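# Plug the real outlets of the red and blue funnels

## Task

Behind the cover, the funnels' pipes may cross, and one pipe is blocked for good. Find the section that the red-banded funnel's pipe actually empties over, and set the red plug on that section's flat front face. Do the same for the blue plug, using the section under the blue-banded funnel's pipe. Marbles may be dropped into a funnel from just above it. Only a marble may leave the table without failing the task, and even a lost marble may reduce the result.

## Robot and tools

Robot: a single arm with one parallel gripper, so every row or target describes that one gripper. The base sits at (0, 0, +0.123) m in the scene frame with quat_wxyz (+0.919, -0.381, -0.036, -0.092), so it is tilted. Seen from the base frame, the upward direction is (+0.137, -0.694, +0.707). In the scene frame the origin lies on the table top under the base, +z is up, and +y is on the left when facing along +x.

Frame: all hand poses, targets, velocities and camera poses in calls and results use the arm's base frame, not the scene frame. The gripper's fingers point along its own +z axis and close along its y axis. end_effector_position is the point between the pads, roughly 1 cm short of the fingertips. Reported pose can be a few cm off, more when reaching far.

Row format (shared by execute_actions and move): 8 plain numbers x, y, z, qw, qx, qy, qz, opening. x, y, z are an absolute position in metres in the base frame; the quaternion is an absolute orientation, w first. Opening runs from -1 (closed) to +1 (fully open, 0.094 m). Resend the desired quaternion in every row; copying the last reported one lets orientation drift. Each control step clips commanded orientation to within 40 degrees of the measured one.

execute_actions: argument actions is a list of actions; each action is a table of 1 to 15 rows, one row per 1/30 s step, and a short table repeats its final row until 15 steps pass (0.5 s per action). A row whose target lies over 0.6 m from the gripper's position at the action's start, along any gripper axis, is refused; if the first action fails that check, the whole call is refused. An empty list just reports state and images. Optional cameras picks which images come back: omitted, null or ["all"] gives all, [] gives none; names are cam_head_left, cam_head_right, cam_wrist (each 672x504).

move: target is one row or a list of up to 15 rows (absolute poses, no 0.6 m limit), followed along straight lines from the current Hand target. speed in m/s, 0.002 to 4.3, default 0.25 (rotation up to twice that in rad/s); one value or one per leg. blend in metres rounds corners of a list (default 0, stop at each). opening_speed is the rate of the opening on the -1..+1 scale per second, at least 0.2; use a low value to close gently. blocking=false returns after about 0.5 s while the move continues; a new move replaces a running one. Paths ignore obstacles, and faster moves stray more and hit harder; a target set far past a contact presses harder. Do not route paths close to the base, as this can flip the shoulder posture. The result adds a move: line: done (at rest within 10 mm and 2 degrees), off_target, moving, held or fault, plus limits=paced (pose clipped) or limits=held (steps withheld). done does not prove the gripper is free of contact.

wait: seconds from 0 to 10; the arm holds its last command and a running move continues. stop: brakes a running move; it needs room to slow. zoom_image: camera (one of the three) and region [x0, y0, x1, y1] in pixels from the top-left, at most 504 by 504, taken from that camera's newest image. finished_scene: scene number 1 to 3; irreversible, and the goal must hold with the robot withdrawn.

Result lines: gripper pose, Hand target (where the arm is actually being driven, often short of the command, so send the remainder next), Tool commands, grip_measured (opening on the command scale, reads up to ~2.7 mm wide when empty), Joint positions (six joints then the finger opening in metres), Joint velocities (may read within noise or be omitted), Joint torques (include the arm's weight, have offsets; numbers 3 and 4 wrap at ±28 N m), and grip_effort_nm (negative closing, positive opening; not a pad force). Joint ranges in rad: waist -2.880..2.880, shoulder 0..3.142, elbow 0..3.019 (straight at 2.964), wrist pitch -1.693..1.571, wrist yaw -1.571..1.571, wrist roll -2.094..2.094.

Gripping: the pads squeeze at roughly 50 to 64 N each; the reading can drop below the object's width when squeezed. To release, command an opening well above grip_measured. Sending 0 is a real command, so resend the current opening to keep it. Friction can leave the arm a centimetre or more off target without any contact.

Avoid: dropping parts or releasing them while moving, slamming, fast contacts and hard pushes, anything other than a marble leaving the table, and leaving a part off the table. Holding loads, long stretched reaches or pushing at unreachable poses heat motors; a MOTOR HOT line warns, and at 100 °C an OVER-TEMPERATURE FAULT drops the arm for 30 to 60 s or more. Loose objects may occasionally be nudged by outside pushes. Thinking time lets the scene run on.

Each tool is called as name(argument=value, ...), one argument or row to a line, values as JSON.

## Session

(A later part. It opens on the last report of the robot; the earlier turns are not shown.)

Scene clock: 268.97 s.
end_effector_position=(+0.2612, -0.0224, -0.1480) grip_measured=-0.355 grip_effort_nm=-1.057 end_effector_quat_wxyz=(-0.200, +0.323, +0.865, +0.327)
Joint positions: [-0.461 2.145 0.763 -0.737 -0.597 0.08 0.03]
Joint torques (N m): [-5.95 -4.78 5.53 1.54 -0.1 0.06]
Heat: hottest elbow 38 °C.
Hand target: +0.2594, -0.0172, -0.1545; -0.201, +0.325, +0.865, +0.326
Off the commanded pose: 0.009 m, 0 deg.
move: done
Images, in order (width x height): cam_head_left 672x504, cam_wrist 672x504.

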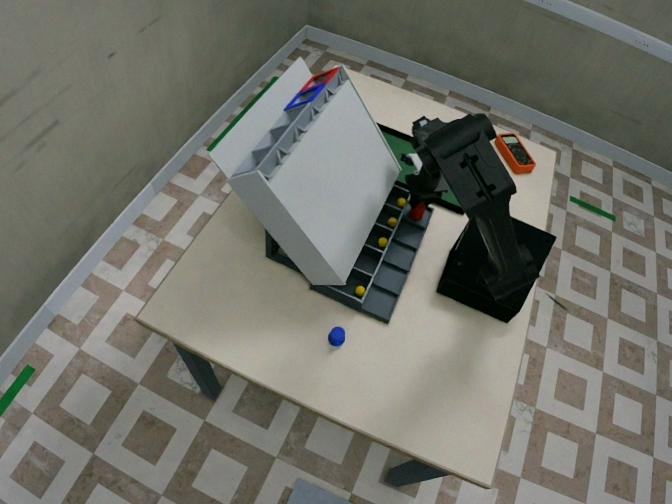

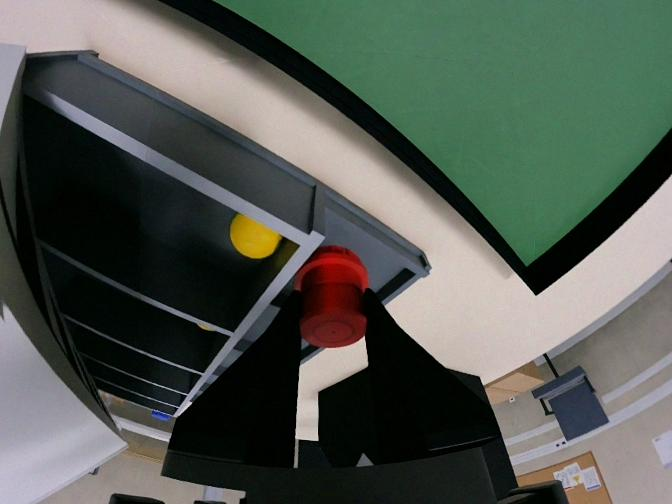

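move(
  target=[
    [0.2600, -0.0325, -0.1430, -0.20114, 0.32482, 0.86487, 0.3257, -0.52],
    [0.2555, -0.0205, -0.1560, -0.20114, 0.32482, 0.86487, 0.3257, -0.52],
  ],
  speed=[0.06, 0.05],
  cameras=["cam_head_left", "cam_wrist"],
)

zoom_image(
  camera="cam_wrist",
  region=[230, 170, 450, 360],
)

Scene clock: 297.33 s.
end_effector_position=(+0.2570, -0.0244, -0.1489) grip_measured=-0.355 grip_effort_nm=-1.057 end_effector_quat_wxyz=(-0.203, +0.327, +0.864, +0.326)
Joint positions: [-0.472 2.148 0.759 -0.738 -0.591 0.077 0.03]
Joint torques (N m): [-6.18 -4.72 5.64 1.51 -0.04 -0.04]
Heat: hottest elbow 36 °C.
Hand target: +0.2554, -0.0206, -0.1557; -0.201, +0.325, +0.865, +0.326
Off the commanded pose: 0.008 m, 0 deg.
move: done
Images, in order (width x height): cam_head_left 672x504, cam_wrist 672x504.

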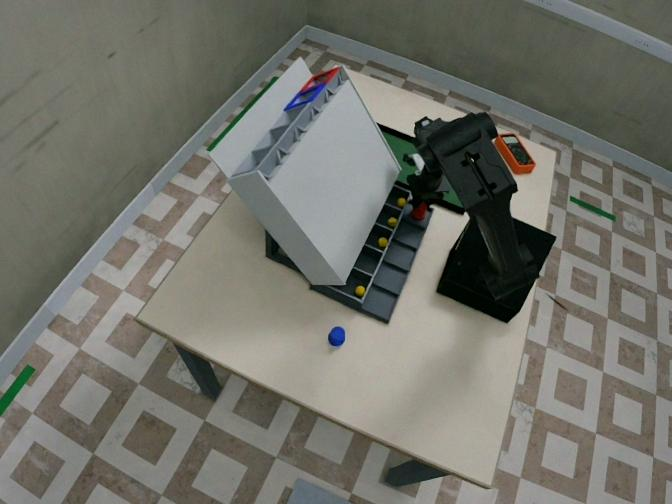

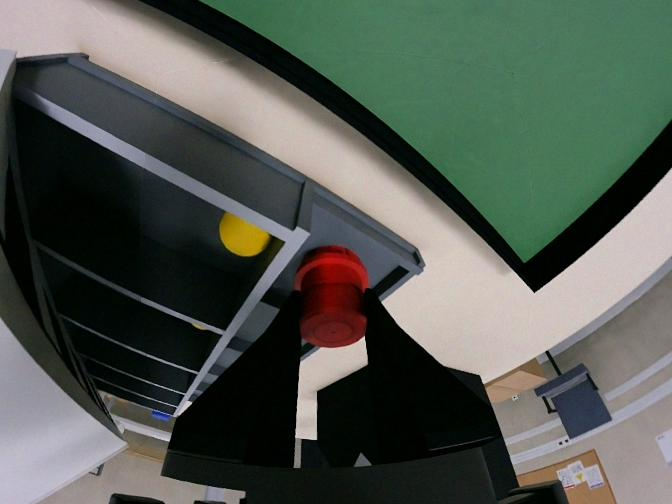

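Scaled by 2.291 from the camera's 672x504 image, which has a finer 960x720 frame.

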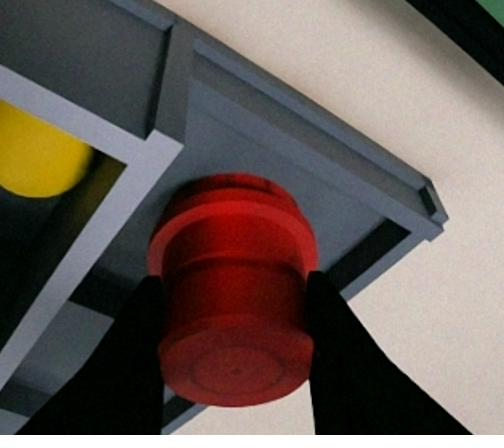

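move(
  target=[
    [0.2566, -0.0240, -0.1493, -0.20114, 0.32482, 0.86487, 0.3257, 0.1],
    [0.2660, -0.0724, -0.0995, -0.20114, 0.32482, 0.86487, 0.3257, 0.1],
    [0.2263, 0.0151, 0.0306, -0.20114, 0.32482, 0.86487, 0.3257, 0.1],
    [0.1805, 0.1141, 0.1365, -0.10, 0.08, 0.90, 0.36, 0.1],
    [0.2677, 0.2224, 0.2430, -0.00266, -0.17179, 0.90772, 0.38279, 0.1],
    [0.2577, 0.2617, 0.2051, -0.00266, -0.17179, 0.90772, 0.38279, 0.38],
  ],
  speed=[0.1, 0.15, 0.3, 0.3, 0.3, 0.12],
  blend=[0, 0.01, 0.05, 0.05, 0.01, 0],
  opening_speed=0.9,
  cameras=["cam_head_left", "cam_wrist"],
)

zoom_image(
  camera="cam_head_left",
  region=[360, 170, 470, 280],
)

zoom_image(
  camera="cam_wrist",
  region=[270, 150, 430, 340],
)

Scene clock: 321.93 s.
end_effector_position=(+0.2548, +0.2596, +0.2035) grip_measured=+0.379 grip_effort_nm=0.051 end_effector_quat_wxyz=(-0.006, -0.176, +0.907, +0.382)
Joint positions: [0.468 1.148 0.864 -1.036 -0.752 0.185 0.065]
Joint torques (N m): [-4.84 -4.42 7.17 0.69 0.23 0.05]
Heat: hottest elbow 36 °C.
Hand target: +0.2576, +0.2616, +0.2050; -0.003, -0.172, +0.908, +0.383
Off the commanded pose: 0.004 m, 1 deg.
move: done
Images, in order (width x height): cam_head_left 672x504, cam_wrist 672x504.

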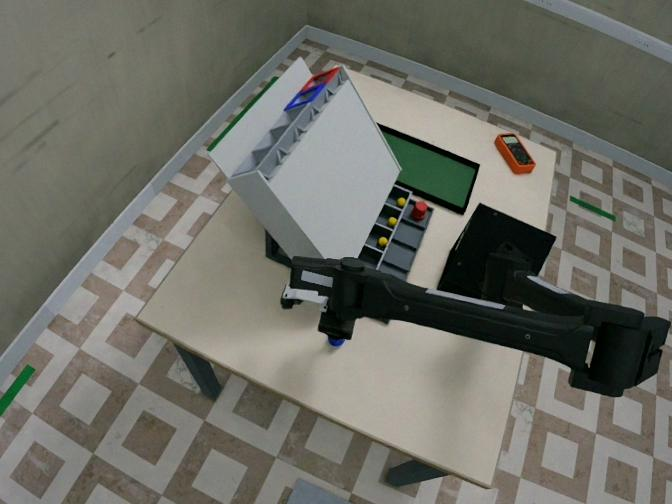

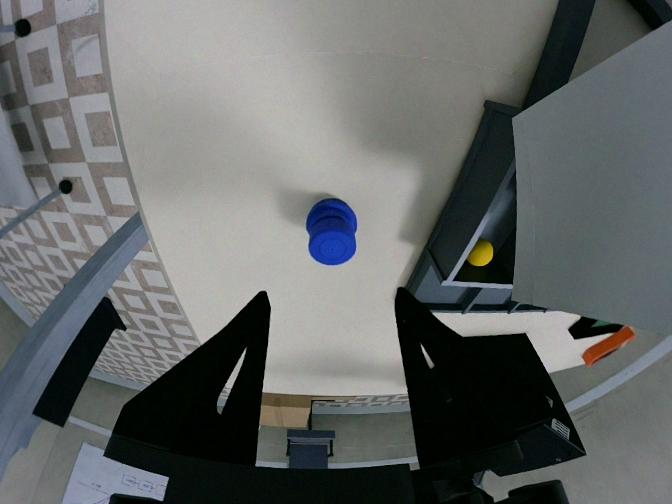

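Scaled by 4.582 from the camera's 672x504 image, which has a finer 960x720 frame.

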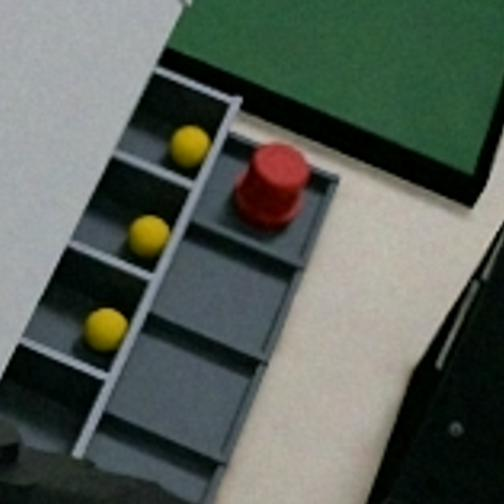

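Scaled by 2.653 from the camera's 672x504 image, which has a finer 960x720 frame.

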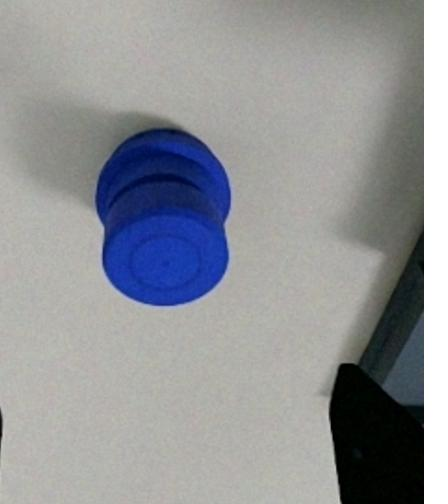

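move(
  target=[
    [0.2540, 0.3043, 0.1657, -0.00266, -0.17179, 0.90772, 0.38279, 0.38],
    [0.2540, 0.3043, 0.1657, -0.00266, -0.17179, 0.90772, 0.38279, -0.56],
  ],
  speed=0.1,
  opening_speed=0.9,
  cameras=["cam_wrist"],
)

Scene clock: 333.67 s.
end_effector_position=(+0.2527, +0.3019, +0.1650) grip_measured=-0.482 grip_effort_nm=-0.994 end_effector_quat_wxyz=(-0.005, -0.175, +0.908, +0.382)
Joint positions: [0.585 1.223 0.81 -0.802 -0.714 0.337 0.024]
Joint torques (N m): [-5.01 -5.48 6.04 0.69 0.21 0.05]
Heat: hottest elbow 36 °C.
Hand target: +0.2540, +0.3043, +0.1657; -0.003, -0.172, +0.908, +0.383
Off the commanded pose: 0.003 m, 0 deg.
move: done
Images, in order (width x height): cam_wrist 672x504.

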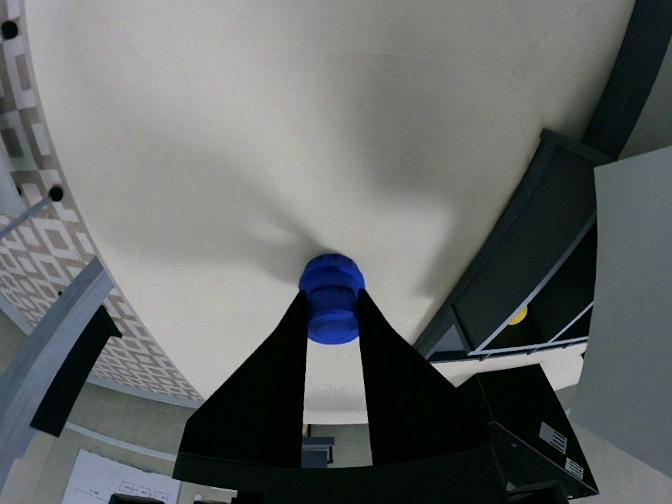

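move(
  target=[
    [0.2649, 0.2488, 0.2223, -0.00266, -0.17179, 0.90772, 0.38279, -0.56],
    [0.1805, 0.1898, 0.1825, -0.20114, 0.32482, 0.86487, 0.3257, -0.56],
    [0.2350, 0.0963, 0.0581, -0.20114, 0.32482, 0.86487, 0.3257, -0.56],
    [0.2205, 0.1325, 0.0193, -0.20114, 0.32482, 0.86487, 0.3257, -0.56],
    [0.2186, 0.1422, 0.0094, -0.20114, 0.32482, 0.86487, 0.3257, -0.56],
  ],
  speed=[0.2, 0.28, 0.25, 0.1, 0.04],
  blend=[0.02, 0.04, 0.01, 0, 0],
  cameras=["cam_head_left", "cam_wrist"],
)

zoom_image(
  camera="cam_head_left",
  region=[330, 190, 450, 310],
)

zoom_image(
  camera="cam_wrist",
  region=[220, 160, 440, 350],
)

Scene clock: 351.90 s.
end_effector_position=(+0.2186, +0.1375, +0.0136) grip_measured=-0.489 grip_effort_nm=-1.048 end_effector_quat_wxyz=(-0.201, +0.326, +0.865, +0.325)
Joint positions: [0.078 1.397 0.466 -0.755 -0.777 0.752 0.024]
Joint torques (N m): [-3.49 -1.2 4.88 1.63 0 0.08]
Heat: hottest elbow 36 °C.
Hand target: +0.2183, +0.1420, +0.0097; -0.202, +0.325, +0.865, +0.326
Off the commanded pose: 0.006 m, 0 deg.
move: done
Images, in order (width x height): cam_head_left 672x504, cam_wrist 672x504.

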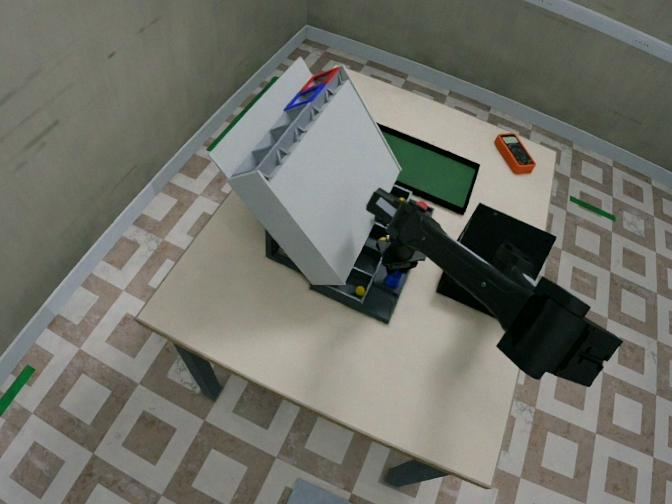

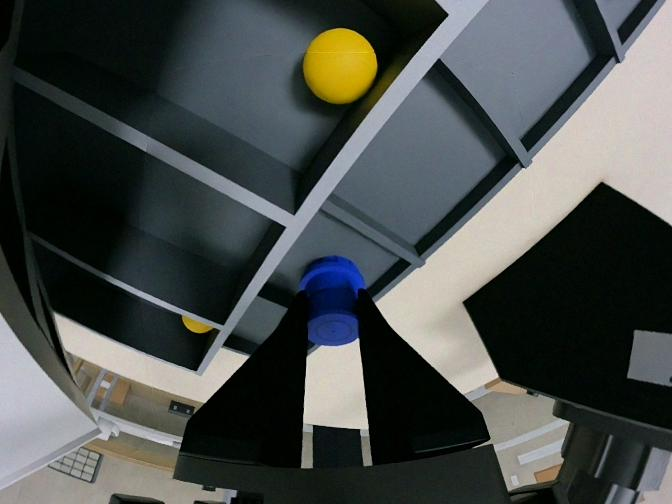

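Scaled by 4.200 from the camera's 672x504 image, which has a finer 960x720 frame.

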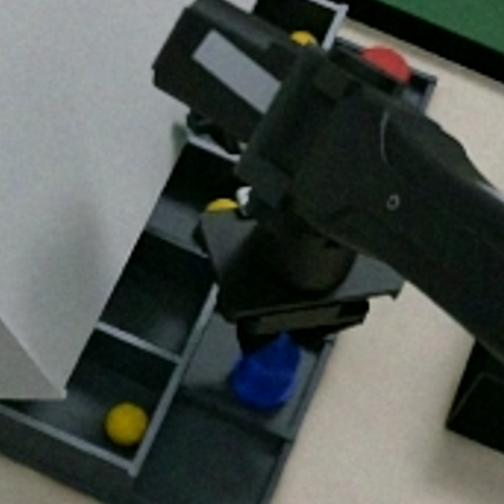

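Scaled by 2.291 from the camera's 672x504 image, which has a finer 960x720 frame.

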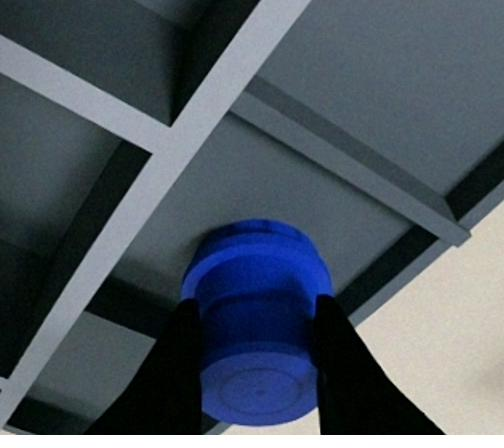

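move(
  target=[
    [0.2186, 0.1385, 0.0125, -0.20114, 0.32482, 0.86487, 0.3257, 0.1],
    [0.2296, 0.0825, 0.0696, -0.20114, 0.32482, 0.86487, 0.3257, 0.1],
    [0.2050, 0.1000, 0.1000, -0.20114, 0.32482, 0.86487, 0.3257, 0.1],
  ],
  speed=[0.1, 0.15, 0.2],
  opening_speed=0.9,
  cameras=["cam_head_left", "cam_wrist"],
)

zoom_image(
  camera="cam_head_left",
  region=[330, 180, 460, 310],
)

Scene clock: 363.83 s.
end_effector_position=(+0.2021, +0.0993, +0.0968) grip_measured=+0.099 grip_effort_nm=0.046 end_effector_quat_wxyz=(-0.196, +0.319, +0.867, +0.328)
Joint positions: [-0.086 1.148 0.554 -1.24 -0.747 0.515 0.052]
Joint torques (N m): [-3.37 0.26 8.76 -0.25 0.1 0.05]
Heat: hottest elbow 36 °C.
Hand target: +0.2050, +0.1000, +0.0999; -0.201, +0.325, +0.865, +0.326
Off the commanded pose: 0.004 m, 1 deg.
move: done
Images, in order (width x height): cam_head_left 672x504, cam_wrist 672x504.

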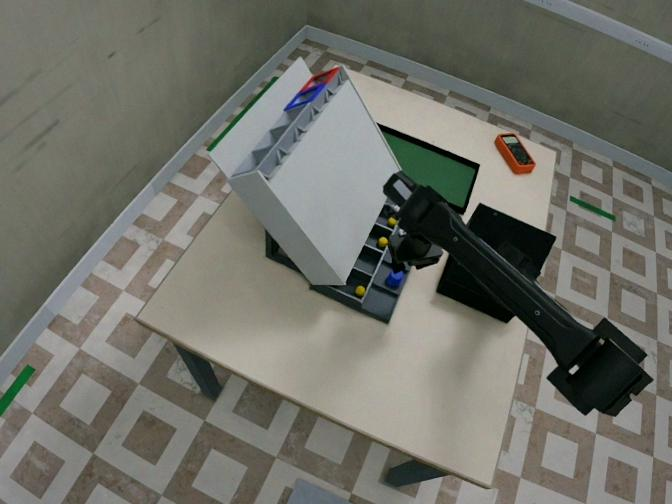

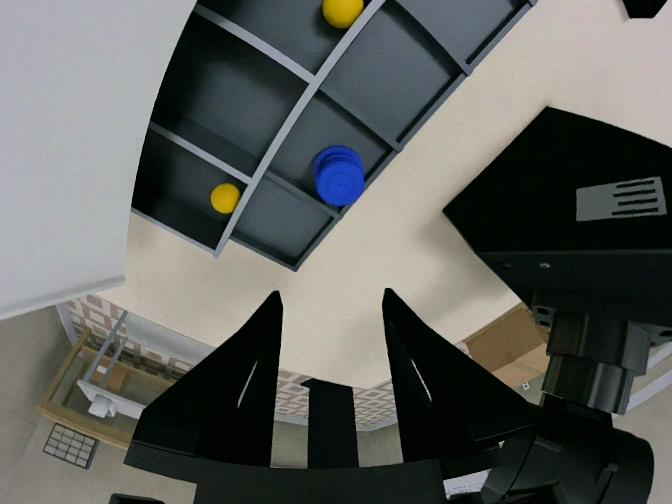

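Scaled by 3.877 from the camera's 672x504 image, which has a finer 960x720 frame.

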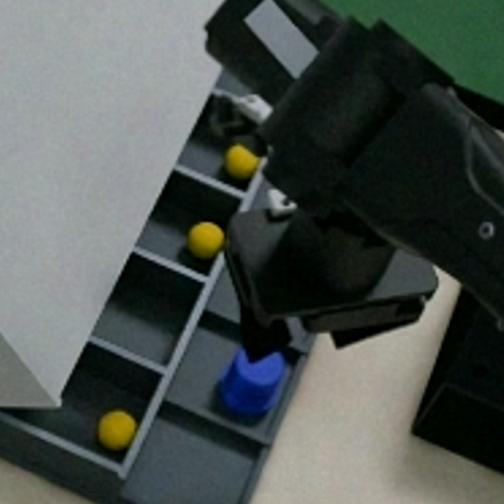

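finished_scene(
  scene=3,
)

The scene is finished: the task was done.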